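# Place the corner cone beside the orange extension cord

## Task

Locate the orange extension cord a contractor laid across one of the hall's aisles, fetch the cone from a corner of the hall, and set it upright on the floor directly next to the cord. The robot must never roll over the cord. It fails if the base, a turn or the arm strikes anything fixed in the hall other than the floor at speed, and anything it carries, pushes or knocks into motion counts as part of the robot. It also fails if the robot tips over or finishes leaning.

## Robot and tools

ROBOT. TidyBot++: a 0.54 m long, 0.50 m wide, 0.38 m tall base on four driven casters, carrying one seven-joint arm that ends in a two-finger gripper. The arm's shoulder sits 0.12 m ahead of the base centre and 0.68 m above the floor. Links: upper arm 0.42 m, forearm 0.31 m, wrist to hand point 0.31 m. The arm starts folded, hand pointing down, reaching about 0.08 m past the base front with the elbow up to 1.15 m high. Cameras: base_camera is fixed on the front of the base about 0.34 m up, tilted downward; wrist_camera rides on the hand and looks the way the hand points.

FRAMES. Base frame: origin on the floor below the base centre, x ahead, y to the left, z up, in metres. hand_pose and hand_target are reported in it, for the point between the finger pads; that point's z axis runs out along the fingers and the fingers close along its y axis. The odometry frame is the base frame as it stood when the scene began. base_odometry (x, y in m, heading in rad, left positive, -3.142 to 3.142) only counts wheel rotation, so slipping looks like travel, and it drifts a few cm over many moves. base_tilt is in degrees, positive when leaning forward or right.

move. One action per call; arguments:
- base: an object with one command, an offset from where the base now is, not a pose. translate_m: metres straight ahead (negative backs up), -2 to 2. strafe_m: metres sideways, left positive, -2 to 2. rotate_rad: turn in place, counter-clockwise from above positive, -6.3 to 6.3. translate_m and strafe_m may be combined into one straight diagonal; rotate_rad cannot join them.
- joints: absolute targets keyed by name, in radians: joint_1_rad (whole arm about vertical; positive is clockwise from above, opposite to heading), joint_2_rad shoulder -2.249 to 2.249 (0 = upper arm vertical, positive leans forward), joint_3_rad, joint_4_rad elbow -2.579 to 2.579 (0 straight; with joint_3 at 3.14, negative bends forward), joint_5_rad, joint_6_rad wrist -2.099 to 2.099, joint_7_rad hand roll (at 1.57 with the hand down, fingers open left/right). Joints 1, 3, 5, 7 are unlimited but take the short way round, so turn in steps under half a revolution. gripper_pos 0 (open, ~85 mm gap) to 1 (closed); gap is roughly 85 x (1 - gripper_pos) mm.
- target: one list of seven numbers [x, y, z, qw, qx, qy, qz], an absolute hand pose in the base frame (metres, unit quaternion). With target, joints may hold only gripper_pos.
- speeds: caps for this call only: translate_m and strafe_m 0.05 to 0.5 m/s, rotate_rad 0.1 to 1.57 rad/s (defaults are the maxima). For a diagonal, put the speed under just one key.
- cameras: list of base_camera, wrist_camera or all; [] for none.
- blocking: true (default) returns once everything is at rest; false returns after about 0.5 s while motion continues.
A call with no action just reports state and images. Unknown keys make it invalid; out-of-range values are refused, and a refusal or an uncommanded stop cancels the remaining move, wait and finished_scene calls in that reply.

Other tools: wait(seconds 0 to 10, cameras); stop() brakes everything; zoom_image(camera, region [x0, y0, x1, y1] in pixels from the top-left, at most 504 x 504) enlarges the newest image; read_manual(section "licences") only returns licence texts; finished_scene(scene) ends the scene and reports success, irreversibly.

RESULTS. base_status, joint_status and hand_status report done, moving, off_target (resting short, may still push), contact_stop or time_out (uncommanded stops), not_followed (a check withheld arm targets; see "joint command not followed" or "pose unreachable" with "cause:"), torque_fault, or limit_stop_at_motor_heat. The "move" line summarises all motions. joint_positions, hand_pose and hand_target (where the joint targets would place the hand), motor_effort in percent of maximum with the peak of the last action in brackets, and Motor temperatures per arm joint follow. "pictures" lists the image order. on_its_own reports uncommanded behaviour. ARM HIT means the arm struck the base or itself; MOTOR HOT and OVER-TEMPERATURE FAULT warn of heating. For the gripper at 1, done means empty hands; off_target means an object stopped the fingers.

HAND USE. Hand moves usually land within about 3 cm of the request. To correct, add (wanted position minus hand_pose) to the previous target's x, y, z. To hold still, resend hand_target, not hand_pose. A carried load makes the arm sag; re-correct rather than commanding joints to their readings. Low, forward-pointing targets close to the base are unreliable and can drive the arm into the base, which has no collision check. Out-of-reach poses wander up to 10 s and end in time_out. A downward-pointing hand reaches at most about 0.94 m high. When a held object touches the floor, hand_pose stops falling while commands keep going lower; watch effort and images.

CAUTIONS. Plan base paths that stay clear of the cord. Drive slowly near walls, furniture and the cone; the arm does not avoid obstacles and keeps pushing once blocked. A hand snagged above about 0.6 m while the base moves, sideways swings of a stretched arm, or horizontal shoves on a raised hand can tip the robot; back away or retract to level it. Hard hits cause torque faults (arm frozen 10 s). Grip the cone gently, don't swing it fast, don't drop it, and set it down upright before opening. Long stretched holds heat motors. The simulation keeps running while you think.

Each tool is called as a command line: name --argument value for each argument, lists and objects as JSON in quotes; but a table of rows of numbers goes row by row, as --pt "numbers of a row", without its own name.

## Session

move

Scene clock: 0.00 s.
Motor temperatures (°C): [36 36 36 37 41 43 40]
base_odometry: x=+0.000 y=+0.000 heading=+0.000
base_tilt: forward=-0.2 right=+0.6
base_status: not commanded
joint_positions: joint_1_rad=+0.032 joint_2_rad=-0.320 joint_3_rad=+3.184 joint_4_rad=-2.531 joint_5_rad=+0.016 joint_6_rad=-0.834 joint_7_rad=+1.561 gripper_pos=+0.000
joint_status: not commanded
motor_effort: joint_1_rad=+0 joint_2_rad=-3 joint_3_rad=-1 joint_4_rad=+14 joint_5_rad=+1 joint_6_rad=+2 joint_7_rad=+0
hand_pose: x=+0.2690 y=-0.0117 z=+0.5837 quat_wxyz=(+0.001, +0.998, -0.036, +0.048) (m; base frame)
hand_target: x=+0.2700 y=-0.0118 z=+0.5843 quat_wxyz=(+0.001, +0.998, -0.036, +0.049) (m; base frame)
hand_status: not commanded
pictures: base_camera, wrist_camera
camera_calibration:
wrist_camera: T_world_to_cam=[[-0.0953493, -0.994356, -0.0465172, 0.0510206], [-0.98445, 0.101119, -0.143645, 0.409609], [0.147538, 0.0320974, -0.988535, 0.669726], [0, 0, 0, 1]] pos_world=[0.309294, -0.0121831, 0.723259]

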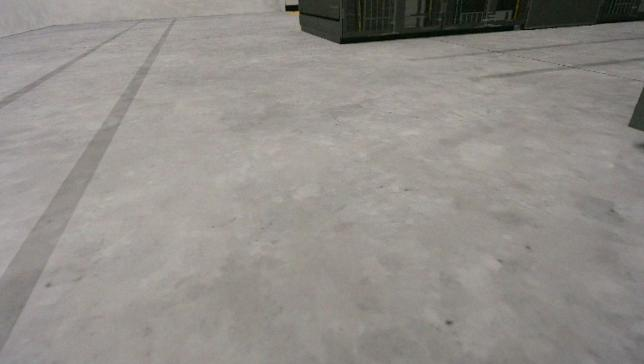

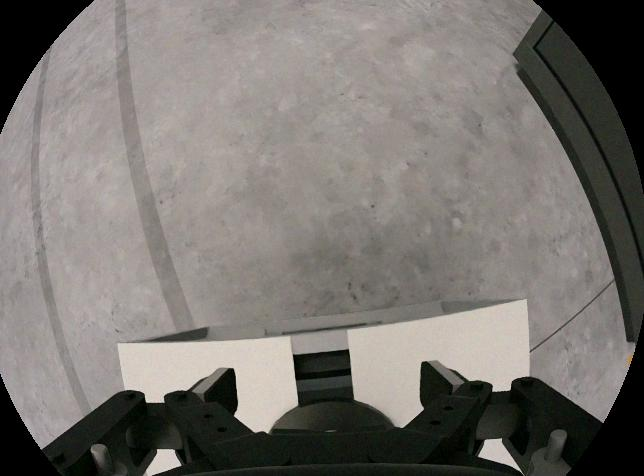

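move --joints '{"joint_6_rad": 0.45}'

move --base '{"rotate_rad": 1.5}' --speeds '{"rotate_rad": 1.0}'

move --base '{"rotate_rad": 1.5}' --speeds '{"rotate_rad": 1.0}'

Scene clock: 9.13 s.
Motor temperatures (°C): [36 36 36 37 40 43 40]
move: done
base_odometry: x=+0.000 y=+0.000 heading=+0.000
base_tilt: forward=-0.2 right=+0.6
base_status: not commanded
joint_positions: joint_1_rad=+0.032 joint_2_rad=-0.320 joint_3_rad=+3.184 joint_4_rad=-2.533 joint_5_rad=+0.016 joint_6_rad=+0.359 joint_7_rad=+1.561 gripper_pos=+0.000
joint_status: all done
motor_effort: joint_1_rad=+0(2) joint_2_rad=-7(8) joint_3_rad=+0(1) joint_4_rad=+18(19) joint_5_rad=+1(1) joint_6_rad=+10(10) joint_7_rad=+0(1)
hand_pose: x=+0.5367 y=-0.0285 z=+0.8057 quat_wxyz=(+0.015, +0.800, -0.029, +0.600) (m; base frame)
hand_target: x=+0.5445 y=-0.0291 z=+0.8358 quat_wxyz=(+0.017, +0.770, -0.028, +0.637) (m; base frame)
hand_status: not commanded
pictures: base_camera, wrist_camera
camera_calibration:
wrist_camera: T_world_to_cam=[[-0.0318433, -0.998309, -0.0486314, 0.037693], [-0.231139, 0.0546924, -0.971382, 0.968059], [0.972399, -0.0196914, -0.23249, -0.203136], [0, 0, 0, 1]] pos_world=[0.422486, -0.0193162, 0.894961]

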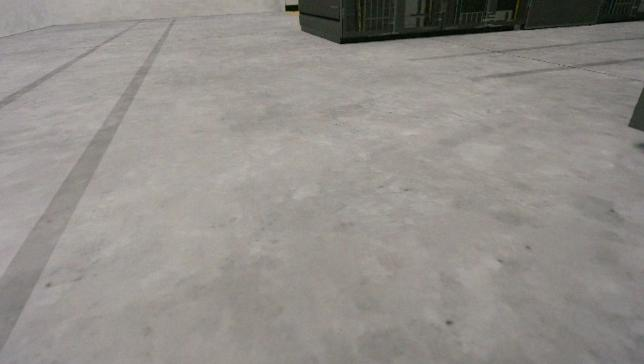

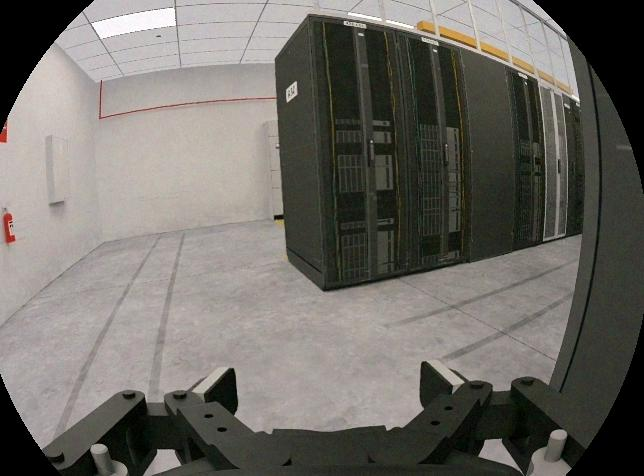

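Scene clock: 11.57 s.
Motor temperatures (°C): [36 36 36 37 40 43 40]
move: done
base_odometry: x=+0.000 y=+0.000 heading=+1.499
base_tilt: forward=-0.2 right=+0.6
base_status: done
joint_positions: joint_1_rad=+0.032 joint_2_rad=-0.320 joint_3_rad=+3.184 joint_4_rad=-2.533 joint_5_rad=+0.016 joint_6_rad=+0.361 joint_7_rad=+1.561 gripper_pos=+0.000
joint_status: not commanded
motor_effort: joint_1_rad=+1(1) joint_2_rad=-7(8) joint_3_rad=+0(2) joint_4_rad=+19(19) joint_5_rad=+1(1) joint_6_rad=+9(10) joint_7_rad=-1(1)
hand_pose: x=+0.5368 y=-0.0285 z=+0.8062 quat_wxyz=(+0.015, +0.799, -0.029, +0.600) (m; base frame)
hand_target: x=+0.5445 y=-0.0291 z=+0.8358 quat_wxyz=(+0.017, +0.770, -0.028, +0.637) (m; base frame)
hand_status: not commanded
pictures: base_camera, wrist_camera
camera_calibration:
wrist_camera: T_world_to_cam=[[-0.0317573, -0.998314, -0.0485765, 0.0376233], [-0.229394, 0.0545836, -0.971802, 0.968016], [0.972815, -0.0197187, -0.230741, -0.204799], [0, 0, 0, 1]] pos_world=[0.422483, -0.0193163, 0.895292]

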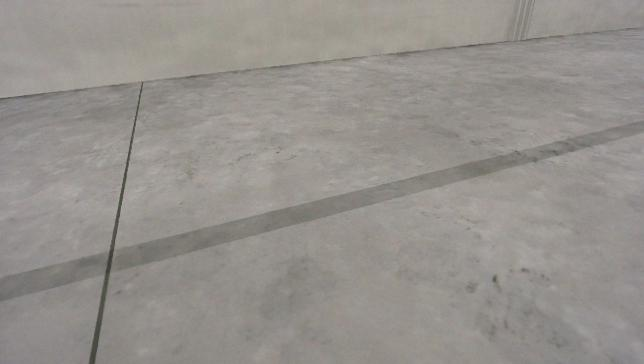

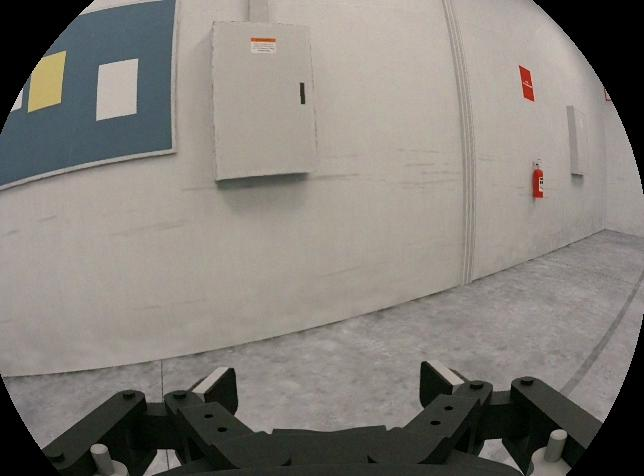

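Scene clock: 14.03 s.
Motor temperatures (°C): [36 36 36 37 40 43 40]
move: done
base_odometry: x=+0.000 y=+0.000 heading=+2.998
base_tilt: forward=-0.2 right=+0.6
base_status: done
joint_positions: joint_1_rad=+0.032 joint_2_rad=-0.320 joint_3_rad=+3.184 joint_4_rad=-2.533 joint_5_rad=+0.016 joint_6_rad=+0.361 joint_7_rad=+1.561 gripper_pos=+0.000
joint_status: not commanded
motor_effort: joint_1_rad=+0(2) joint_2_rad=-8(8) joint_3_rad=-1(2) joint_4_rad=+19(19) joint_5_rad=+1(1) joint_6_rad=+9(10) joint_7_rad=+0(1)
hand_pose: x=+0.5369 y=-0.0285 z=+0.8063 quat_wxyz=(+0.015, +0.799, -0.029, +0.601) (m; base frame)
hand_target: x=+0.5445 y=-0.0291 z=+0.8358 quat_wxyz=(+0.017, +0.770, -0.028, +0.637) (m; base frame)
hand_status: not commanded
pictures: base_camera, wrist_camera
camera_calibration:
wrist_camera: T_world_to_cam=[[-0.0317526, -0.998315, -0.0485705, 0.0376163], [-0.229198, 0.0545728, -0.971849, 0.968011], [0.972862, -0.0197264, -0.230545, -0.204985], [0, 0, 0, 1]] pos_world=[0.422483, -0.0193178, 0.895329]

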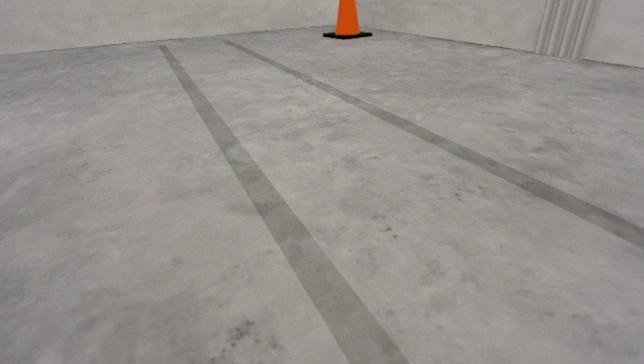

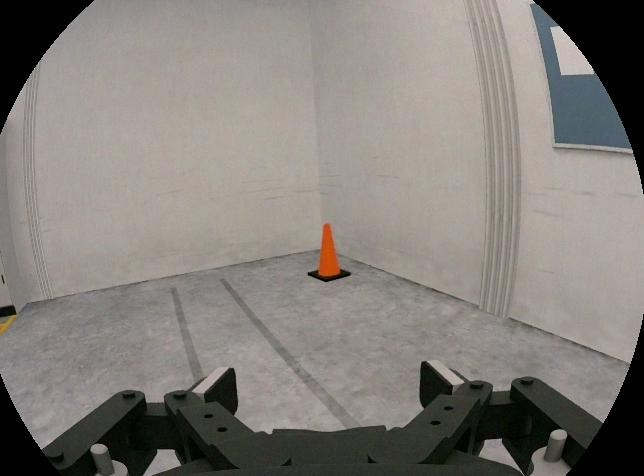

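move --base '{"rotate_rad": -0.069}' --cameras '[]'

move --base '{"translate_m": 1.9}' --target '[0.598, -0.017, 0.66, 0, 1, 0, 0]'

Scene clock: 20.60 s.
Motor temperatures (°C): [36 36 36 37 40 43 40]
move: done
base_odometry: x=+0.000 y=+0.000 heading=+2.930
base_tilt: forward=-0.2 right=+0.6
base_status: done
joint_positions: joint_1_rad=+0.032 joint_2_rad=-0.320 joint_3_rad=+3.184 joint_4_rad=-2.533 joint_5_rad=+0.016 joint_6_rad=+0.361 joint_7_rad=+1.561 gripper_pos=+0.000
joint_status: not commanded
motor_effort: joint_1_rad=+1(2) joint_2_rad=-7(8) joint_3_rad=+0(2) joint_4_rad=+19(19) joint_5_rad=+0(1) joint_6_rad=+9(10) joint_7_rad=-1(1)
hand_pose: x=+0.5369 y=-0.0286 z=+0.8063 quat_wxyz=(+0.016, +0.799, -0.029, +0.601) (m; base frame)
hand_target: x=+0.5445 y=-0.0291 z=+0.8358 quat_wxyz=(+0.017, +0.770, -0.028, +0.637) (m; base frame)
hand_status: not commanded
pictures: none
No camera images: "cameras" was empty.

Scene clock: 25.73 s.
Motor temperatures (°C): [36 36 36 37 40 43 40]
move: off_target
base_odometry: x=-1.858 y=+0.396 heading=+2.931
base_tilt: forward=-0.2 right=+0.6
base_status: done
joint_positions: joint_1_rad=+0.032 joint_2_rad=+0.442 joint_3_rad=+3.184 joint_4_rad=-1.445 joint_5_rad=+0.016 joint_6_rad=-1.197 joint_7_rad=+1.580 gripper_pos=+0.000
joint_status: not commanded
motor_effort: joint_1_rad=+0(2) joint_2_rad=-33(35) joint_3_rad=+0(1) joint_4_rad=+16(21) joint_5_rad=+1(2) joint_6_rad=+2(10) joint_7_rad=+0(1)
hand_pose: x=+0.6146 y=-0.0384 z=+0.6535 quat_wxyz=(+0.018, +0.999, -0.027, +0.028) (m; base frame)
hand_target: x=+0.5980 y=-0.0170 z=+0.6600 quat_wxyz=(+0.000, +1.000, +0.000, +0.000) (m; base frame)
hand_status: off_target (0.028 m and 4.9 deg from the pose sent, 0.159 m and 73.9 deg at the start)
pictures: base_camera, wrist_camera
camera_calibration:
wrist_camera: T_world_to_cam=[[-0.0804904, -0.996701, -0.010431, 0.0279668], [-0.991146, 0.0811417, -0.105094, 0.740773], [0.105594, 0.0018796, -0.994408, 0.716964], [0, 0, 0, 1]] pos_world=[0.660759, -0.0335807, 0.791097]

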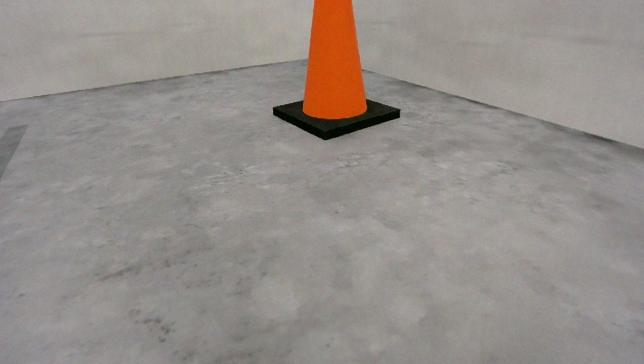

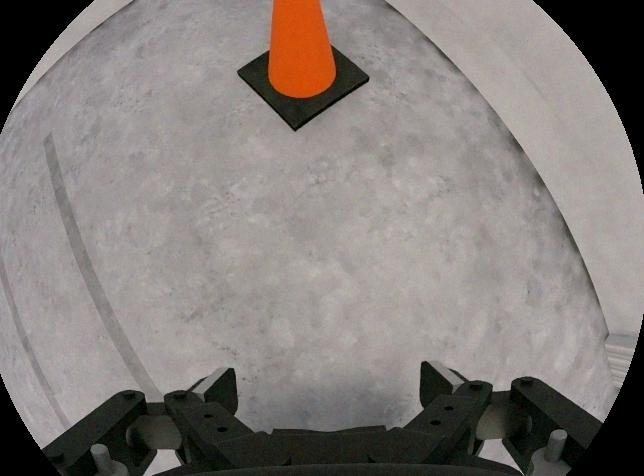

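move --base '{"translate_m": 0.53}' --target '[0.625, -0.022, 0.54, 0, 1, 0, 0]'

Scene clock: 33.77 s.
Motor temperatures (°C): [36 36 36 37 40 43 40]
move: off_target
base_odometry: x=-2.377 y=+0.506 heading=+2.932
base_tilt: forward=-0.2 right=+0.6
base_status: done
joint_positions: joint_1_rad=+0.031 joint_2_rad=+0.628 joint_3_rad=+3.184 joint_4_rad=-1.541 joint_5_rad=+0.016 joint_6_rad=-1.060 joint_7_rad=+1.589 gripper_pos=+0.000
joint_status: not commanded
motor_effort: joint_1_rad=+1(2) joint_2_rad=-36(40) joint_3_rad=-1(2) joint_4_rad=+13(17) joint_5_rad=+1(1) joint_6_rad=+0(3) joint_7_rad=+0(1)
hand_pose: x=+0.5981 y=-0.0379 z=+0.5351 quat_wxyz=(+0.017, +0.999, -0.020, -0.044) (m; base frame)
hand_target: x=+0.6250 y=-0.0220 z=+0.5400 quat_wxyz=(+0.000, +1.000, +0.000, +0.000) (m; base frame)
hand_status: off_target (0.032 m and 5.9 deg from the pose sent, 0.115 m and 4.9 deg at the start)
pictures: base_camera, wrist_camera
camera_calibration:
wrist_camera: T_world_to_cam=[[-0.0694084, -0.997581, -0.00375336, 0.0155755], [-0.996843, 0.0692107, 0.0389088, 0.637801], [-0.0385549, 0.00644211, -0.999236, 0.69003], [0, 0, 0, 1]] pos_world=[0.663472, -0.03305, 0.664745]

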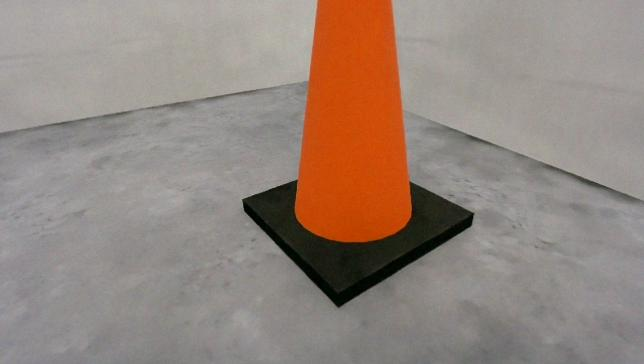

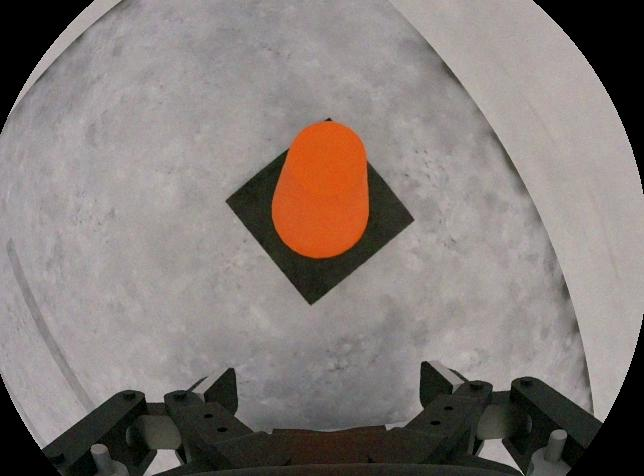

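move --base '{"translate_m": 0.1}' --target '[0.640, -0.030, 0.53, 0, 1, 0, 0]' --cameras '[]'

move --target '[0.640, -0.030, 0.48, 0, 1, 0, 0]'

Scene clock: 44.23 s.
Motor temperatures (°C): [36 36 36 37 40 43 40]
move: off_target
base_odometry: x=-2.475 y=+0.527 heading=+2.933
base_tilt: forward=-0.2 right=+0.6
base_status: done
joint_positions: joint_1_rad=+0.035 joint_2_rad=+0.666 joint_3_rad=+3.184 joint_4_rad=-1.501 joint_5_rad=+0.016 joint_6_rad=-1.059 joint_7_rad=+1.604 gripper_pos=+0.000
joint_status: not commanded
motor_effort: joint_1_rad=+1(2) joint_2_rad=-37(39) joint_3_rad=-1(2) joint_4_rad=+13(15) joint_5_rad=+1(1) joint_6_rad=+0(2) joint_7_rad=+0(1)
hand_pose: x=+0.6115 y=-0.0404 z=+0.5261 quat_wxyz=(+0.018, +0.999, -0.014, -0.043) (m; base frame)
hand_target: x=+0.6400 y=-0.0300 z=+0.5300 quat_wxyz=(+0.000, +1.000, +0.000, +0.000) (m; base frame)
hand_status: off_target (0.031 m and 5.6 deg from the pose sent, 0.043 m and 5.9 deg at the start)
pictures: none
No camera images: "cameras" was empty.

Scene clock: 45.37 s.
Motor temperatures (°C): [36 36 36 37 40 43 40]
move: off_target
base_odometry: x=-2.475 y=+0.527 heading=+2.933
base_tilt: forward=-0.2 right=+0.6
base_status: not commanded
joint_positions: joint_1_rad=+0.035 joint_2_rad=+0.745 joint_3_rad=+3.182 joint_4_rad=-1.537 joint_5_rad=+0.016 joint_6_rad=-0.946 joint_7_rad=+1.604 gripper_pos=+0.000
joint_status: not commanded
motor_effort: joint_1_rad=+0(1) joint_2_rad=-39(42) joint_3_rad=-1(1) joint_4_rad=+12(13) joint_5_rad=+1(1) joint_6_rad=+0(1) joint_7_rad=-1(1)
hand_pose: x=+0.6147 y=-0.0405 z=+0.4761 quat_wxyz=(+0.018, +0.999, -0.012, -0.043) (m; base frame)
hand_target: x=+0.6400 y=-0.0300 z=+0.4800 quat_wxyz=(+0.000, +1.000, +0.000, +0.000) (m; base frame)
hand_status: off_target (0.028 m and 5.6 deg from the pose sent, 0.055 m and 5.6 deg at the start)
pictures: base_camera, wrist_camera
camera_calibration:
wrist_camera: T_world_to_cam=[[-0.0528601, -0.998597, -0.00314586, 0.0034469], [-0.997889, 0.0527031, 0.0379381, 0.657302], [-0.0377191, 0.00514463, -0.999275, 0.631156], [0, 0, 0, 1]] pos_world=[0.679904, -0.0344469, 0.605772]

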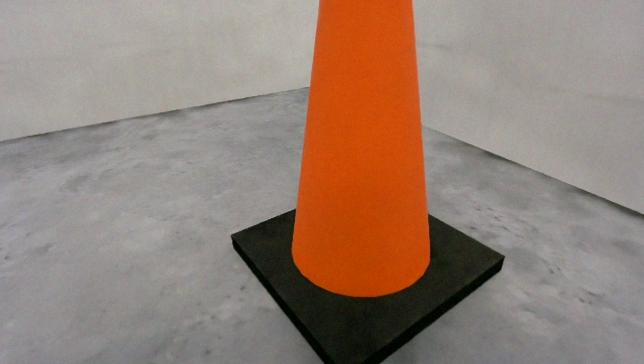

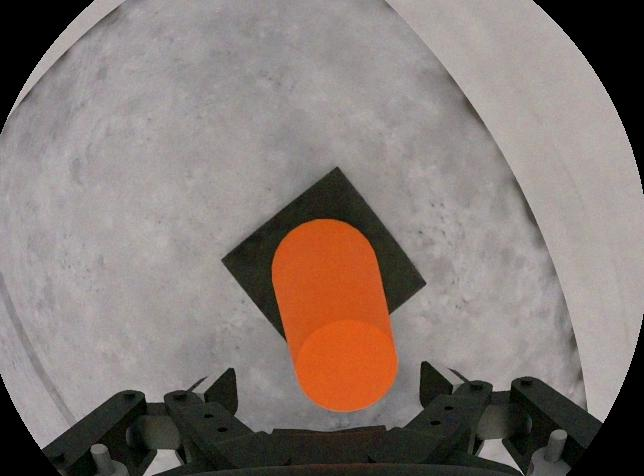

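move --target '[0.648, -0.041, 0.455, 0, 1, 0, 0]' --cameras '["wrist_camera"]'

move --target '[0.646, -0.041, 0.430, 0, 1, 0, 0]' --cameras '["wrist_camera"]'

Scene clock: 51.27 s.
Motor temperatures (°C): [36 36 36 37 40 43 40]
move: off_target
base_odometry: x=-2.475 y=+0.527 heading=+2.933
base_tilt: forward=-0.2 right=+0.6
base_status: not commanded
joint_positions: joint_1_rad=+0.057 joint_2_rad=+0.795 joint_3_rad=+3.178 joint_4_rad=-1.533 joint_5_rad=+0.016 joint_6_rad=-0.909 joint_7_rad=+1.622 gripper_pos=+0.000
joint_status: not commanded
motor_effort: joint_1_rad=+0(1) joint_2_rad=-40(42) joint_3_rad=-1(2) joint_4_rad=+12(12) joint_5_rad=+1(1) joint_6_rad=+0(1) joint_7_rad=-1(1)
hand_pose: x=+0.6160 y=-0.0499 z=+0.4505 quat_wxyz=(+0.016, +0.999, -0.011, -0.049) (m; base frame)
hand_target: x=+0.6480 y=-0.0410 z=+0.4550 quat_wxyz=(+0.000, +1.000, +0.000, +0.000) (m; base frame)
hand_status: off_target (0.034 m and 6.0 deg from the pose sent, 0.039 m and 5.6 deg at the start)
pictures: wrist_camera
camera_calibration:
wrist_camera: T_world_to_cam=[[-0.0531455, -0.998563, -0.00683913, -0.00410387], [-0.997411, 0.0527495, 0.0488693, 0.654809], [-0.0484383, 0.00941861, -0.998782, 0.612211], [0, 0, 0, 1]] pos_world=[0.68255, -0.044405, 0.579437]

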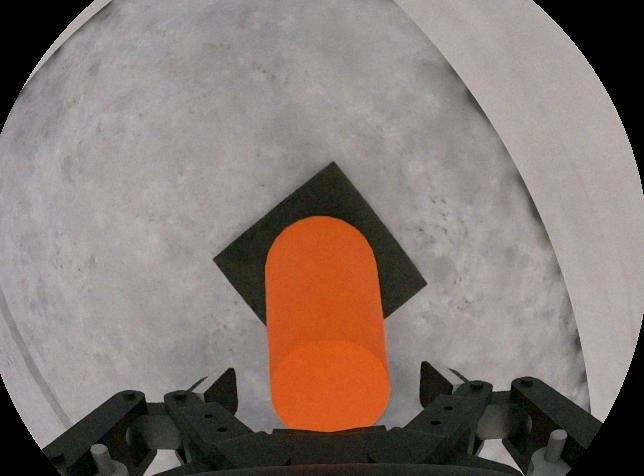

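Scene clock: 52.07 s.
Motor temperatures (°C): [36 36 36 37 40 43 40]
move: off_target
base_odometry: x=-2.475 y=+0.527 heading=+2.933
base_tilt: forward=-0.2 right=+0.6
base_status: not commanded
joint_positions: joint_1_rad=+0.057 joint_2_rad=+0.831 joint_3_rad=+3.177 joint_4_rad=-1.540 joint_5_rad=+0.016 joint_6_rad=-0.846 joint_7_rad=+1.622 gripper_pos=+0.000
joint_status: not commanded
motor_effort: joint_1_rad=+0(1) joint_2_rad=-40(42) joint_3_rad=-1(1) joint_4_rad=+11(12) joint_5_rad=+1(1) joint_6_rad=+1(1) joint_7_rad=-1(1)
hand_pose: x=+0.6232 y=-0.0500 z=+0.4294 quat_wxyz=(+0.016, +0.999, -0.010, -0.039) (m; base frame)
hand_target: x=+0.6460 y=-0.0410 z=+0.4300 quat_wxyz=(+0.000, +1.000, +0.000, +0.000) (m; base frame)
hand_status: off_target (0.024 m and 5.0 deg from the pose sent, 0.037 m and 6.0 deg at the start)
pictures: wrist_camera
camera_calibration:
wrist_camera: T_world_to_cam=[[-0.0500861, -0.998721, -0.00686667, -0.00587033], [-0.99833, 0.049866, 0.0291651, 0.67196], [-0.0287854, 0.00831597, -0.999551, 0.579574], [0, 0, 0, 1]] pos_world=[0.687227, -0.0441905, 0.559675]

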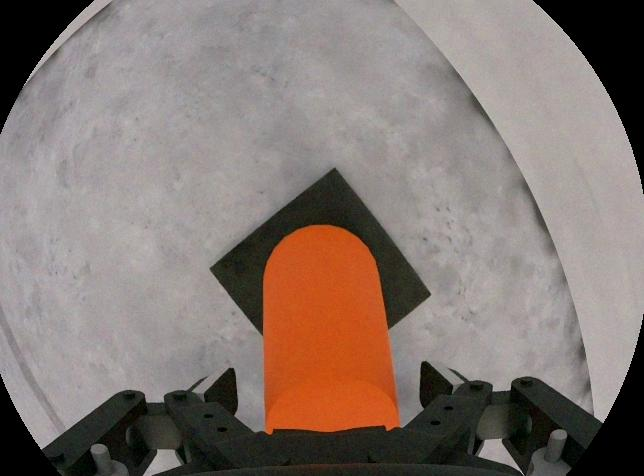

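move --joints '{"gripper_pos": 1}' --cameras '[]'

move --target '[0.635, -0.041, 0.53, 0, 1, 0, 0]' --cameras '[]'

move --base '{"translate_m": -0.9}' --speeds '{"translate_m": 0.3}' --target '[0.52, 0.0, 0.84, 0, 1, 0, 0]'

Scene clock: 57.50 s.
Motor temperatures (°C): [36 36 36 37 40 43 40]
move: off_target
base_odometry: x=-2.475 y=+0.527 heading=+2.933
base_tilt: forward=-0.2 right=+0.6
base_status: not commanded
joint_positions: joint_1_rad=+0.060 joint_2_rad=+0.827 joint_3_rad=+3.175 joint_4_rad=-1.542 joint_5_rad=+0.016 joint_6_rad=-0.845 joint_7_rad=+1.622 gripper_pos=+0.397
joint_status: gripper_pos off_target (ended at +0.397, target +1.000)
motor_effort: joint_1_rad=+0(3) joint_2_rad=-38(42) joint_3_rad=-2(3) joint_4_rad=+11(14) joint_5_rad=-1(2) joint_6_rad=+1(5) joint_7_rad=+0(1)
hand_pose: x=+0.6237 y=-0.0504 z=+0.4314 quat_wxyz=(+0.016, +0.999, -0.011, -0.037) (m; base frame)
hand_target: x=+0.6460 y=-0.0410 z=+0.4300 quat_wxyz=(+0.000, +1.000, +0.000, +0.000) (m; base frame)
hand_status: not commanded
pictures: none
No camera images: "cameras" was empty.

Scene clock: 58.70 s.
Motor temperatures (°C): [36 36 36 37 40 43 40]
move: off_target
base_odometry: x=-2.475 y=+0.527 heading=+2.933
base_tilt: forward=-0.2 right=+0.6
base_status: not commanded
joint_positions: joint_1_rad=+0.060 joint_2_rad=+0.722 joint_3_rad=+3.175 joint_4_rad=-1.542 joint_5_rad=+0.016 joint_6_rad=-0.911 joint_7_rad=+1.625 gripper_pos=+0.397
joint_status: not commanded
motor_effort: joint_1_rad=+0(2) joint_2_rad=-50(55) joint_3_rad=+0(3) joint_4_rad=+17(17) joint_5_rad=+1(2) joint_6_rad=-1(2) joint_7_rad=-1(1)
hand_pose: x=+0.6265 y=-0.0503 z=+0.4855 quat_wxyz=(+0.016, +1.000, -0.011, -0.018) (m; base frame)
hand_target: x=+0.6350 y=-0.0410 z=+0.5300 quat_wxyz=(+0.000, +1.000, +0.000, +0.000) (m; base frame)
hand_status: off_target (0.046 m and 3.0 deg from the pose sent, 0.100 m and 4.8 deg at the start)
pictures: none
No camera images: "cameras" was empty.

Scene clock: 62.67 s.
Motor temperatures (°C): [36 36 36 37 40 43 40]
move: off_target
base_odometry: x=-1.594 y=+0.341 heading=+2.934
base_tilt: forward=-0.2 right=+0.6
base_status: done
joint_positions: joint_1_rad=-0.006 joint_2_rad=+0.274 joint_3_rad=+3.175 joint_4_rad=-1.211 joint_5_rad=+0.016 joint_6_rad=-1.697 joint_7_rad=+1.620 gripper_pos=+0.397
joint_status: not commanded
motor_effort: joint_1_rad=+0(5) joint_2_rad=-37(56) joint_3_rad=+0(4) joint_4_rad=+23(25) joint_5_rad=+1(2) joint_6_rad=+0(3) joint_7_rad=-1(1)
hand_pose: x=+0.5336 y=-0.0136 z=+0.8028 quat_wxyz=(+0.012, +1.000, +0.010, -0.020) (m; base frame)
hand_target: x=+0.5200 y=+0.0000 z=+0.8400 quat_wxyz=(+0.000, +1.000, +0.000, +0.000) (m; base frame)
hand_status: off_target (0.042 m and 2.9 deg from the pose sent, 0.374 m and 3.0 deg at the start)
pictures: base_camera, wrist_camera
camera_calibration:
wrist_camera: T_world_to_cam=[[-0.00894776, -0.99979, -0.018445, 0.0159004], [-0.999934, 0.00907871, -0.00702838, 0.599146], [0.00719436, 0.0183809, -0.999805, 0.931016], [0, 0, 0, 1]] pos_world=[0.59255, -0.00665531, 0.935339]

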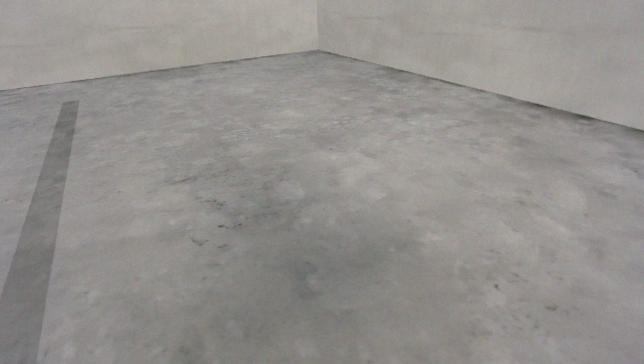

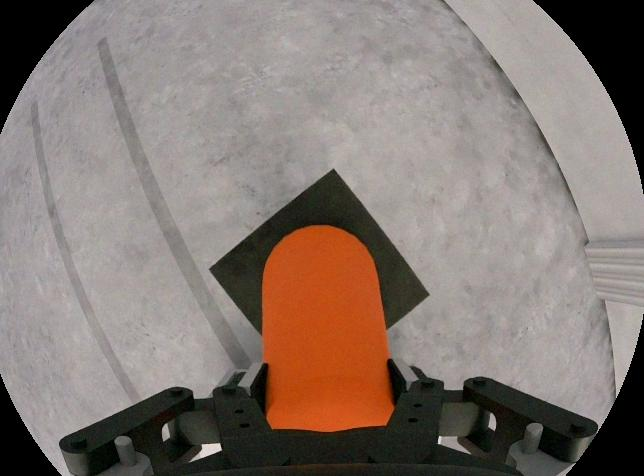

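move --base '{"rotate_rad": -2.934}' --speeds '{"rotate_rad": 0.8}' --cameras '["base_camera"]'

zoom_image --camera "base_camera" --region '[120, 0, 520, 150]'

Scene clock: 87.10 s.
Motor temperatures (°C): [36 37 36 37 40 43 40]
move: done
base_odometry: x=-1.594 y=+0.341 heading=+0.001
base_tilt: forward=-0.2 right=+0.6
base_status: done
joint_positions: joint_1_rad=-0.014 joint_2_rad=+0.274 joint_3_rad=+3.176 joint_4_rad=-1.211 joint_5_rad=+0.016 joint_6_rad=-1.697 joint_7_rad=+1.620 gripper_pos=+0.397
joint_status: not commanded
motor_effort: joint_1_rad=+0(4) joint_2_rad=-37(39) joint_3_rad=-1(4) joint_4_rad=+23(24) joint_5_rad=+1(4) joint_6_rad=+0(2) joint_7_rad=+0(1)
hand_pose: x=+0.5337 y=-0.0102 z=+0.8027 quat_wxyz=(+0.012, +1.000, +0.014, -0.021) (m; base frame)
hand_target: x=+0.5200 y=+0.0000 z=+0.8400 quat_wxyz=(+0.000, +1.000, +0.000, +0.000) (m; base frame)
hand_status: not commanded
pictures: base_camera

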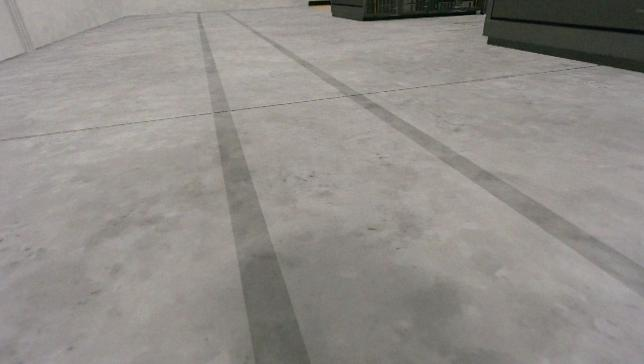

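Scaled by 1.260.

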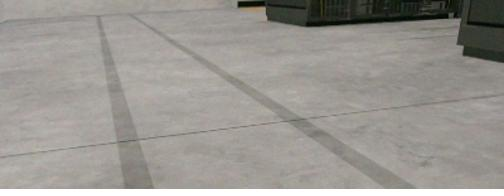

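move --base '{"rotate_rad": -1.3}' --speeds '{"rotate_rad": 0.8}' --cameras '["base_camera"]'

zoom_image --camera "base_camera" --region '[120, 0, 520, 150]'

Scene clock: 99.23 s.
Motor temperatures (°C): [36 37 36 37 40 43 40]
move: done
base_odometry: x=-1.594 y=+0.341 heading=-1.298
base_tilt: forward=-0.2 right=+0.6
base_status: done
joint_positions: joint_1_rad=-0.015 joint_2_rad=+0.274 joint_3_rad=+3.174 joint_4_rad=-1.211 joint_5_rad=+0.015 joint_6_rad=-1.697 joint_7_rad=+1.620 gripper_pos=+0.397
joint_status: not commanded
motor_effort: joint_1_rad=+0(5) joint_2_rad=-37(38) joint_3_rad=-1(4) joint_4_rad=+23(24) joint_5_rad=+0(5) joint_6_rad=+0(1) joint_7_rad=-1(1)
hand_pose: x=+0.5337 y=-0.0090 z=+0.8027 quat_wxyz=(+0.011, +1.000, +0.015, -0.020) (m; base frame)
hand_target: x=+0.5200 y=+0.0000 z=+0.8400 quat_wxyz=(+0.000, +1.000, +0.000, +0.000) (m; base frame)
hand_status: not commanded
pictures: base_camera

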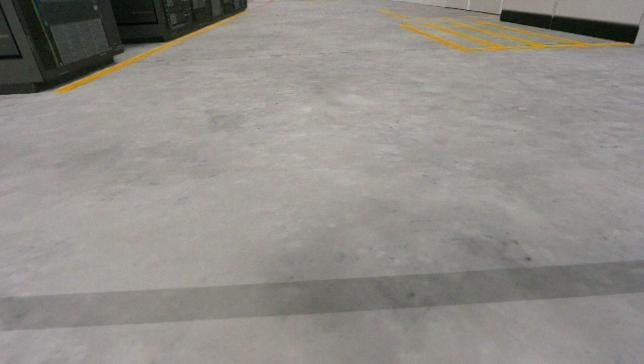

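Scaled by 1.260.

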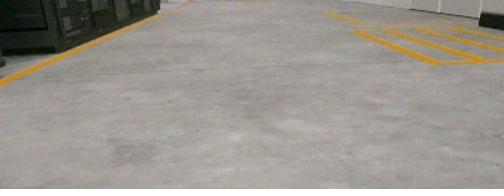

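zoom_image --camera "base_camera" --region '[210, 0, 330, 40]'

Scaled by 4.200.

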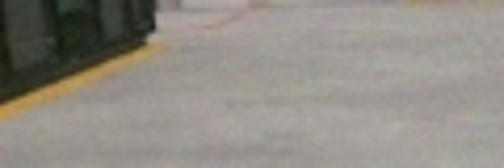

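move --base '{"rotate_rad": -0.27}' --cameras '[]'

move --base '{"translate_m": 2.0}' --cameras '[]'

move --base '{"translate_m": 2.0}' --cameras '["base_camera"]'

zoom_image --camera "base_camera" --region '[60, 0, 360, 100]'

Scene clock: 116.00 s.
Motor temperatures (°C): [36 37 36 37 40 43 40]
move: done
base_odometry: x=-1.594 y=+0.341 heading=-1.568
base_tilt: forward=-0.2 right=+0.6
base_status: done
joint_positions: joint_1_rad=-0.015 joint_2_rad=+0.274 joint_3_rad=+3.181 joint_4_rad=-1.211 joint_5_rad=+0.015 joint_6_rad=-1.697 joint_7_rad=+1.619 gripper_pos=+0.397
joint_status: not commanded
motor_effort: joint_1_rad=+1(6) joint_2_rad=-37(38) joint_3_rad=-1(5) joint_4_rad=+23(24) joint_5_rad=+1(5) joint_6_rad=+0(1) joint_7_rad=+0(1)
hand_pose: x=+0.5337 y=-0.0114 z=+0.8027 quat_wxyz=(+0.012, +1.000, +0.012, -0.021) (m; base frame)
hand_target: x=+0.5200 y=+0.0000 z=+0.8400 quat_wxyz=(+0.000, +1.000, +0.000, +0.000) (m; base frame)
hand_status: not commanded
pictures: none
No camera images: "cameras" was empty.

Scene clock: 121.37 s.
Motor temperatures (°C): [36 37 36 37 40 43 40]
move: done
base_odometry: x=-1.591 y=-1.659 heading=-1.569
base_tilt: forward=-0.2 right=+0.6
base_status: done
joint_positions: joint_1_rad=-0.015 joint_2_rad=+0.276 joint_3_rad=+3.181 joint_4_rad=-1.210 joint_5_rad=+0.015 joint_6_rad=-1.703 joint_7_rad=+1.619 gripper_pos=+0.397
joint_status: not commanded
motor_effort: joint_1_rad=+0(2) joint_2_rad=-37(40) joint_3_rad=+0(2) joint_4_rad=+23(25) joint_5_rad=+1(2) joint_6_rad=+0(3) joint_7_rad=-1(1)
hand_pose: x=+0.5325 y=-0.0114 z=+0.8022 quat_wxyz=(+0.012, +1.000, +0.012, -0.024) (m; base frame)
hand_target: x=+0.5200 y=+0.0000 z=+0.8400 quat_wxyz=(+0.000, +1.000, +0.000, +0.000) (m; base frame)
hand_status: not commanded
pictures: none
No camera images: "cameras" was empty.

Scene clock: 126.73 s.
Motor temperatures (°C): [36 37 36 37 40 43 40]
move: done
base_odometry: x=-1.590 y=-3.659 heading=-1.570
base_tilt: forward=-0.2 right=+0.6
base_status: done
joint_positions: joint_1_rad=-0.015 joint_2_rad=+0.277 joint_3_rad=+3.181 joint_4_rad=-1.209 joint_5_rad=+0.015 joint_6_rad=-1.703 joint_7_rad=+1.619 gripper_pos=+0.397
joint_status: not commanded
motor_effort: joint_1_rad=+0(2) joint_2_rad=-36(40) joint_3_rad=-1(2) joint_4_rad=+23(25) joint_5_rad=+1(1) joint_6_rad=+1(2) joint_7_rad=-1(1)
hand_pose: x=+0.5327 y=-0.0114 z=+0.8022 quat_wxyz=(+0.012, +1.000, +0.012, -0.024) (m; base frame)
hand_target: x=+0.5200 y=+0.0000 z=+0.8400 quat_wxyz=(+0.000, +1.000, +0.000, +0.000) (m; base frame)
hand_status: not commanded
pictures: base_camera

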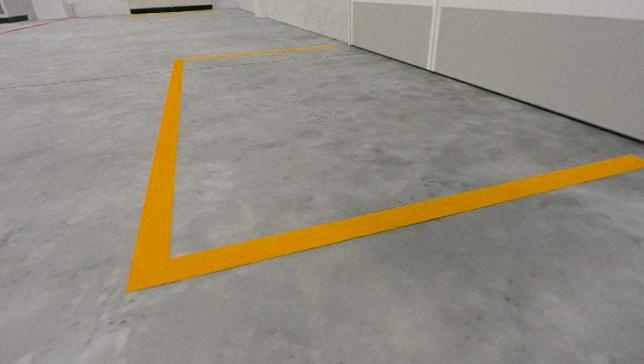

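Scaled by 1.680.

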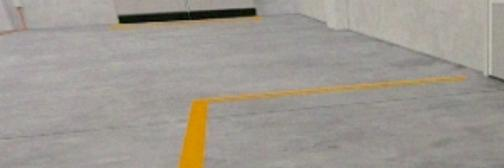

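move --base '{"rotate_rad": 0.5}' --cameras '["base_camera"]'

zoom_image --camera "base_camera" --region '[100, 0, 400, 100]'

Scene clock: 134.33 s.
Motor temperatures (°C): [36 37 36 37 40 43 40]
move: done
base_odometry: x=-1.590 y=-3.659 heading=-1.070
base_tilt: forward=-0.2 right=+0.7
base_status: done
joint_positions: joint_1_rad=-0.029 joint_2_rad=+0.277 joint_3_rad=+3.171 joint_4_rad=-1.209 joint_5_rad=+0.009 joint_6_rad=-1.703 joint_7_rad=+1.619 gripper_pos=+0.397
joint_status: not commanded
motor_effort: joint_1_rad=-1(5) joint_2_rad=-37(38) joint_3_rad=-1(5) joint_4_rad=+23(24) joint_5_rad=+0(5) joint_6_rad=+0(2) joint_7_rad=+0(1)
hand_pose: x=+0.5328 y=+0.0000 z=+0.8020 quat_wxyz=(+0.008, +0.999, +0.024, -0.024) (m; base frame)
hand_target: x=+0.5200 y=+0.0000 z=+0.8400 quat_wxyz=(+0.000, +1.000, +0.000, +0.000) (m; base frame)
hand_status: not commanded
pictures: base_camera

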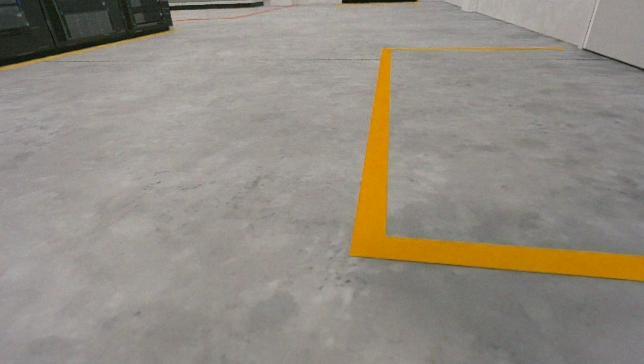

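Scaled by 1.680.

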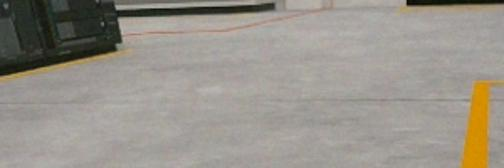

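move --base '{"rotate_rad": 0.1}' --cameras '[]'

move --base '{"translate_m": 2.0}' --cameras '[]'

move --base '{"translate_m": 0.8}' --cameras '["base_camera"]'

Scene clock: 143.73 s.
Motor temperatures (°C): [36 37 36 37 40 43 40]
move: done
base_odometry: x=-1.590 y=-3.659 heading=-0.971
base_tilt: forward=-0.2 right=+0.6
base_status: done
joint_positions: joint_1_rad=-0.026 joint_2_rad=+0.277 joint_3_rad=+3.168 joint_4_rad=-1.209 joint_5_rad=+0.005 joint_6_rad=-1.703 joint_7_rad=+1.619 gripper_pos=+0.397
joint_status: not commanded
motor_effort: joint_1_rad=+0(5) joint_2_rad=-37(37) joint_3_rad=-1(4) joint_4_rad=+23(23) joint_5_rad=+0(5) joint_6_rad=+0(1) joint_7_rad=+0(1)
hand_pose: x=+0.5328 y=+0.0010 z=+0.8020 quat_wxyz=(+0.006, +0.999, +0.024, -0.024) (m; base frame)
hand_target: x=+0.5200 y=+0.0000 z=+0.8400 quat_wxyz=(+0.000, +1.000, +0.000, +0.000) (m; base frame)
hand_status: not commanded
pictures: none
No camera images: "cameras" was empty.

Scene clock: 149.10 s.
Motor temperatures (°C): [36 37 36 37 40 43 40]
move: done
base_odometry: x=-0.458 y=-5.309 heading=-0.970
base_tilt: forward=-0.2 right=+0.6
base_status: done
joint_positions: joint_1_rad=-0.026 joint_2_rad=+0.277 joint_3_rad=+3.168 joint_4_rad=-1.209 joint_5_rad=+0.005 joint_6_rad=-1.703 joint_7_rad=+1.619 gripper_pos=+0.397
joint_status: not commanded
motor_effort: joint_1_rad=+0(2) joint_2_rad=-37(40) joint_3_rad=-1(2) joint_4_rad=+24(25) joint_5_rad=+1(1) joint_6_rad=+1(2) joint_7_rad=+0(1)
hand_pose: x=+0.5327 y=+0.0010 z=+0.8022 quat_wxyz=(+0.006, +0.999, +0.024, -0.024) (m; base frame)
hand_target: x=+0.5200 y=+0.0000 z=+0.8400 quat_wxyz=(+0.000, +1.000, +0.000, +0.000) (m; base frame)
hand_status: not commanded
pictures: none
No camera images: "cameras" was empty.

Scene clock: 152.33 s.
Motor temperatures (°C): [36 37 36 37 40 43 40]
move: done
base_odometry: x=-0.005 y=-5.968 heading=-0.969
base_tilt: forward=-0.2 right=+0.6
base_status: done
joint_positions: joint_1_rad=-0.026 joint_2_rad=+0.277 joint_3_rad=+3.168 joint_4_rad=-1.206 joint_5_rad=+0.005 joint_6_rad=-1.707 joint_7_rad=+1.619 gripper_pos=+0.397
joint_status: not commanded
motor_effort: joint_1_rad=+0(1) joint_2_rad=-37(40) joint_3_rad=+0(2) joint_4_rad=+22(24) joint_5_rad=+1(2) joint_6_rad=-1(3) joint_7_rad=-1(1)
hand_pose: x=+0.5325 y=+0.0010 z=+0.8030 quat_wxyz=(+0.006, +0.999, +0.024, -0.025) (m; base frame)
hand_target: x=+0.5200 y=+0.0000 z=+0.8400 quat_wxyz=(+0.000, +1.000, +0.000, +0.000) (m; base frame)
hand_status: not commanded
pictures: base_camera

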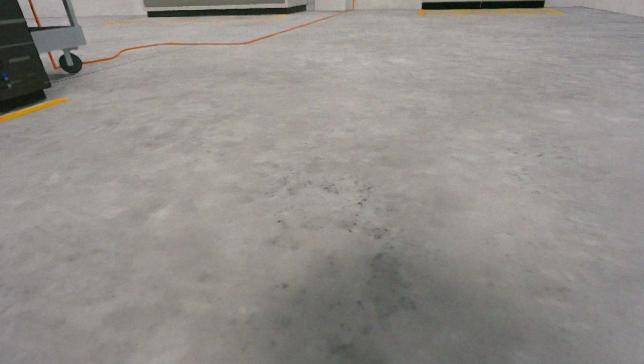

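move --base '{"rotate_rad": 0.2}' --joints '{"joint_7_rad": 2.371}' --cameras '[]'

move --base '{"translate_m": 1.9}' --cameras '["all"]'

Scene clock: 163.53 s.
Motor temperatures (°C): [36 37 36 37 40 43 40]
move: done
base_odometry: x=-0.004 y=-5.968 heading=-0.769
base_tilt: forward=-0.2 right=+0.6
base_status: done
joint_positions: joint_1_rad=-0.028 joint_2_rad=+0.277 joint_3_rad=+3.168 joint_4_rad=-1.206 joint_5_rad=+0.005 joint_6_rad=-1.707 joint_7_rad=+2.336 gripper_pos=+0.397
joint_status: all done
motor_effort: joint_1_rad=+0(6) joint_2_rad=-37(38) joint_3_rad=-1(4) joint_4_rad=+22(24) joint_5_rad=+1(5) joint_6_rad=-2(2) joint_7_rad=-1(2)
hand_pose: x=+0.5325 y=+0.0017 z=+0.8030 quat_wxyz=(-0.003, +0.927, +0.374, -0.025) (m; base frame)
hand_target: x=+0.5200 y=+0.0000 z=+0.8400 quat_wxyz=(+0.000, +0.923, +0.385, +0.000) (m; base frame)
hand_status: not commanded
pictures: none
No camera images: "cameras" was empty.

Scene clock: 168.70 s.
Motor temperatures (°C): [36 37 36 37 40 43 40]
move: done
base_odometry: x=+1.364 y=-7.287 heading=-0.768
base_tilt: forward=-0.2 right=+0.6
base_status: done
joint_positions: joint_1_rad=-0.027 joint_2_rad=+0.276 joint_3_rad=+3.168 joint_4_rad=-1.203 joint_5_rad=+0.005 joint_6_rad=-1.712 joint_7_rad=+2.336 gripper_pos=+0.397
joint_status: not commanded
motor_effort: joint_1_rad=+0(2) joint_2_rad=-36(39) joint_3_rad=-2(2) joint_4_rad=+23(25) joint_5_rad=-1(2) joint_6_rad=+0(4) joint_7_rad=-1(1)
hand_pose: x=+0.5316 y=+0.0013 z=+0.8046 quat_wxyz=(-0.004, +0.927, +0.374, -0.025) (m; base frame)
hand_target: x=+0.5200 y=+0.0000 z=+0.8400 quat_wxyz=(+0.000, +0.923, +0.385, +0.000) (m; base frame)
hand_status: not commanded
pictures: base_camera, wrist_camera
camera_calibration:
wrist_camera: T_world_to_cam=[[0.669806, -0.739535, -0.0666928, -0.291535], [-0.741308, -0.671159, -0.00279711, 0.456982], [-0.0426929, 0.0513135, -0.99777, 0.957448], [0, 0, 0, 1]] pos_world=[0.574912, 0.0419772, 0.937148]

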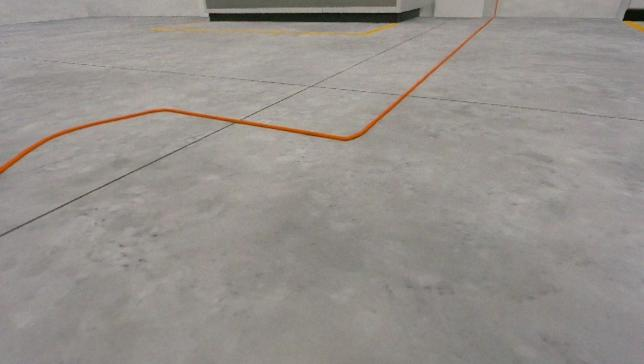

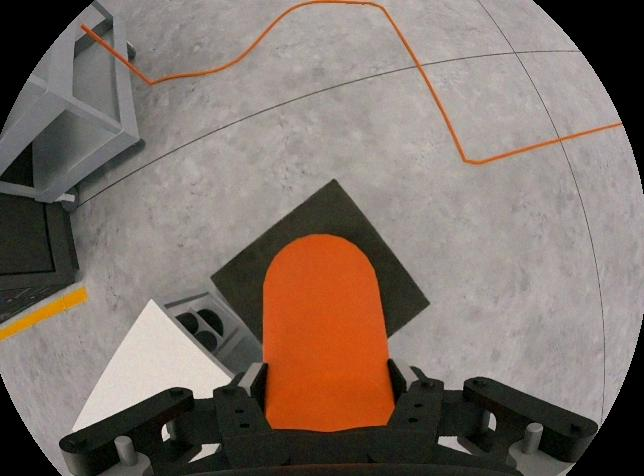

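move --base '{"translate_m": 0.2}' --target '[0.52, 0, 0.65, 0, 0.923, 0.385, 0]' --speeds '{"translate_m": 0.2}' --cameras '["all"]'

Scene clock: 181.57 s.
Motor temperatures (°C): [36 37 36 37 40 43 40]
move: off_target
base_odometry: x=+1.508 y=-7.425 heading=-0.767
base_tilt: forward=-0.2 right=+0.6
base_status: done
joint_positions: joint_1_rad=+0.067 joint_2_rad=+0.321 joint_3_rad=+3.064 joint_4_rad=-1.726 joint_5_rad=+0.005 joint_6_rad=-1.218 joint_7_rad=+2.336 gripper_pos=+0.397
joint_status: not commanded
motor_effort: joint_1_rad=+0(3) joint_2_rad=-34(38) joint_3_rad=-2(2) joint_4_rad=+18(23) joint_5_rad=-1(2) joint_6_rad=-3(4) joint_7_rad=+0(1)
hand_pose: x=+0.4921 y=+0.0036 z=+0.6288 quat_wxyz=(-0.032, +0.924, +0.377, -0.053) (m; base frame)
hand_target: x=+0.5200 y=+0.0000 z=+0.6500 quat_wxyz=(+0.000, +0.923, +0.385, +0.000) (m; base frame)
hand_status: off_target (0.035 m and 7.2 deg from the pose sent, 0.155 m and 3.2 deg at the start)
pictures: base_camera, wrist_camera
camera_calibration:
wrist_camera: T_world_to_cam=[[0.668018, -0.73104, -0.139042, -0.22878], [-0.735033, -0.677369, 0.0299779, 0.405048], [-0.116098, 0.0821745, -0.989833, 0.811179], [0, 0, 0, 1]] pos_world=[0.544729, 0.0404612, 0.758979]

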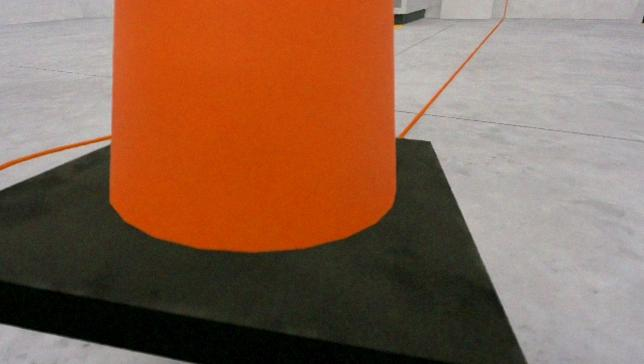

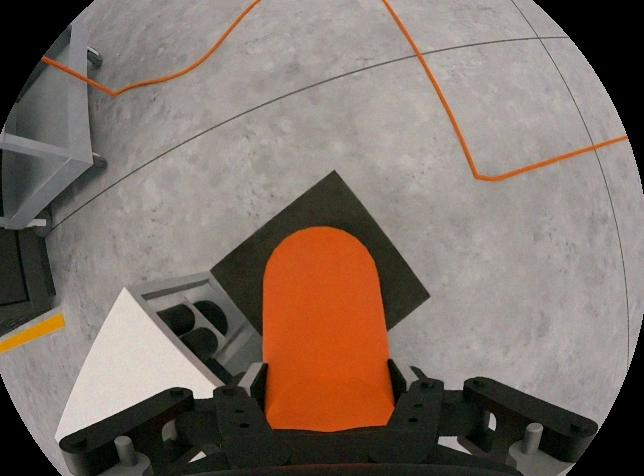

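move --base '{"translate_m": 0.085}' --target '[0.54, 0, 0.54, 0.041, 0.923, 0.385, 0.053]' --speeds '{"translate_m": 0.1}' --cameras '["all"]'

move --target '[0.54, 0, 0.50, 0.041, 0.923, 0.385, 0.053]' --cameras '["all"]'

Scene clock: 190.93 s.
Motor temperatures (°C): [36 37 36 37 40 43 40]
move: off_target
base_odometry: x=+1.569 y=-7.484 heading=-0.765
base_tilt: forward=-0.2 right=+0.6
base_status: done
joint_positions: joint_1_rad=+0.077 joint_2_rad=+0.444 joint_3_rad=+3.012 joint_4_rad=-1.980 joint_5_rad=+0.096 joint_6_rad=-0.744 joint_7_rad=+2.231 gripper_pos=+0.397
joint_status: not commanded
motor_effort: joint_1_rad=+0(2) joint_2_rad=-36(38) joint_3_rad=-2(3) joint_4_rad=+15(19) joint_5_rad=+0(1) joint_6_rad=+1(3) joint_7_rad=+0(1)
hand_pose: x=+0.4983 y=+0.0059 z=+0.5154 quat_wxyz=(+0.001, +0.926, +0.377, -0.011) (m; base frame)
hand_target: x=+0.5400 y=+0.0000 z=+0.5400 quat_wxyz=(+0.041, +0.921, +0.384, +0.053) (m; base frame)
hand_status: off_target (0.049 m and 8.7 deg from the pose sent, 0.101 m and 14.8 deg at the start)
pictures: base_camera, wrist_camera
camera_calibration:
wrist_camera: T_world_to_cam=[[0.676595, -0.73474, -0.0487566, -0.297828], [-0.736225, -0.676238, -0.0259827, 0.444045], [-0.0138805, 0.0534756, -0.998473, 0.653244], [0, 0, 0, 1]] pos_world=[0.537493, 0.0465217, 0.649262]

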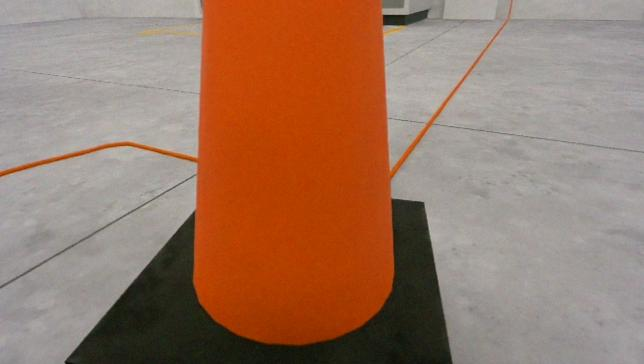

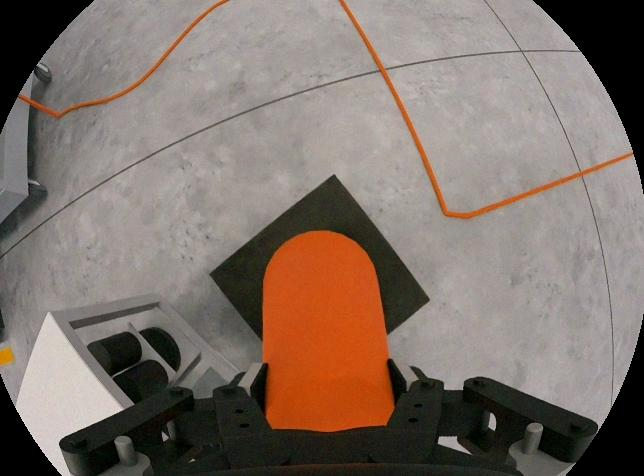

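Scene clock: 192.07 s.
Motor temperatures (°C): [36 37 36 37 40 43 40]
move: off_target
base_odometry: x=+1.569 y=-7.484 heading=-0.765
base_tilt: forward=-0.2 right=+0.6
base_status: not commanded
joint_positions: joint_1_rad=+0.079 joint_2_rad=+0.526 joint_3_rad=+3.005 joint_4_rad=-2.026 joint_5_rad=+0.157 joint_6_rad=-0.613 joint_7_rad=+2.172 gripper_pos=+0.397
joint_status: not commanded
motor_effort: joint_1_rad=+1(1) joint_2_rad=-37(39) joint_3_rad=-2(3) joint_4_rad=+12(15) joint_5_rad=+1(1) joint_6_rad=+0(1) joint_7_rad=+0(1)
hand_pose: x=+0.4994 y=+0.0023 z=+0.4756 quat_wxyz=(+0.008, +0.927, +0.375, -0.010) (m; base frame)
hand_target: x=+0.5400 y=+0.0000 z=+0.5000 quat_wxyz=(+0.041, +0.921, +0.384, +0.053) (m; base frame)
hand_status: off_target (0.047 m and 8.2 deg from the pose sent, 0.045 m and 8.7 deg at the start)
pictures: base_camera, wrist_camera
camera_calibration:
wrist_camera: T_world_to_cam=[[0.674119, -0.737822, -0.0343899, -0.308688], [-0.738601, -0.673728, -0.0236523, 0.441417], [-0.00571827, 0.0413449, -0.999129, 0.609918], [0, 0, 0, 1]] pos_world=[0.537611, 0.0444216, 0.609211]

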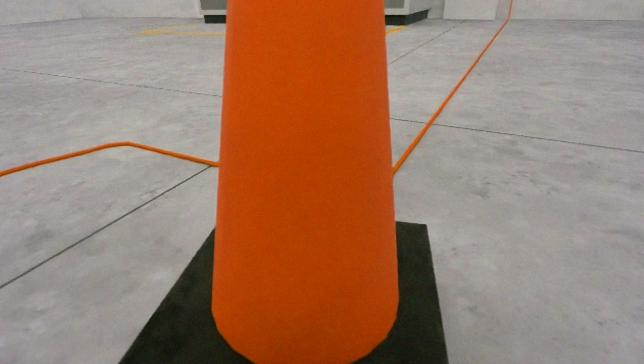

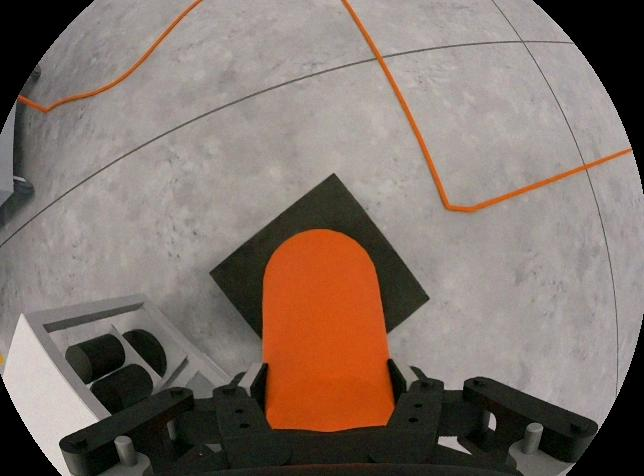

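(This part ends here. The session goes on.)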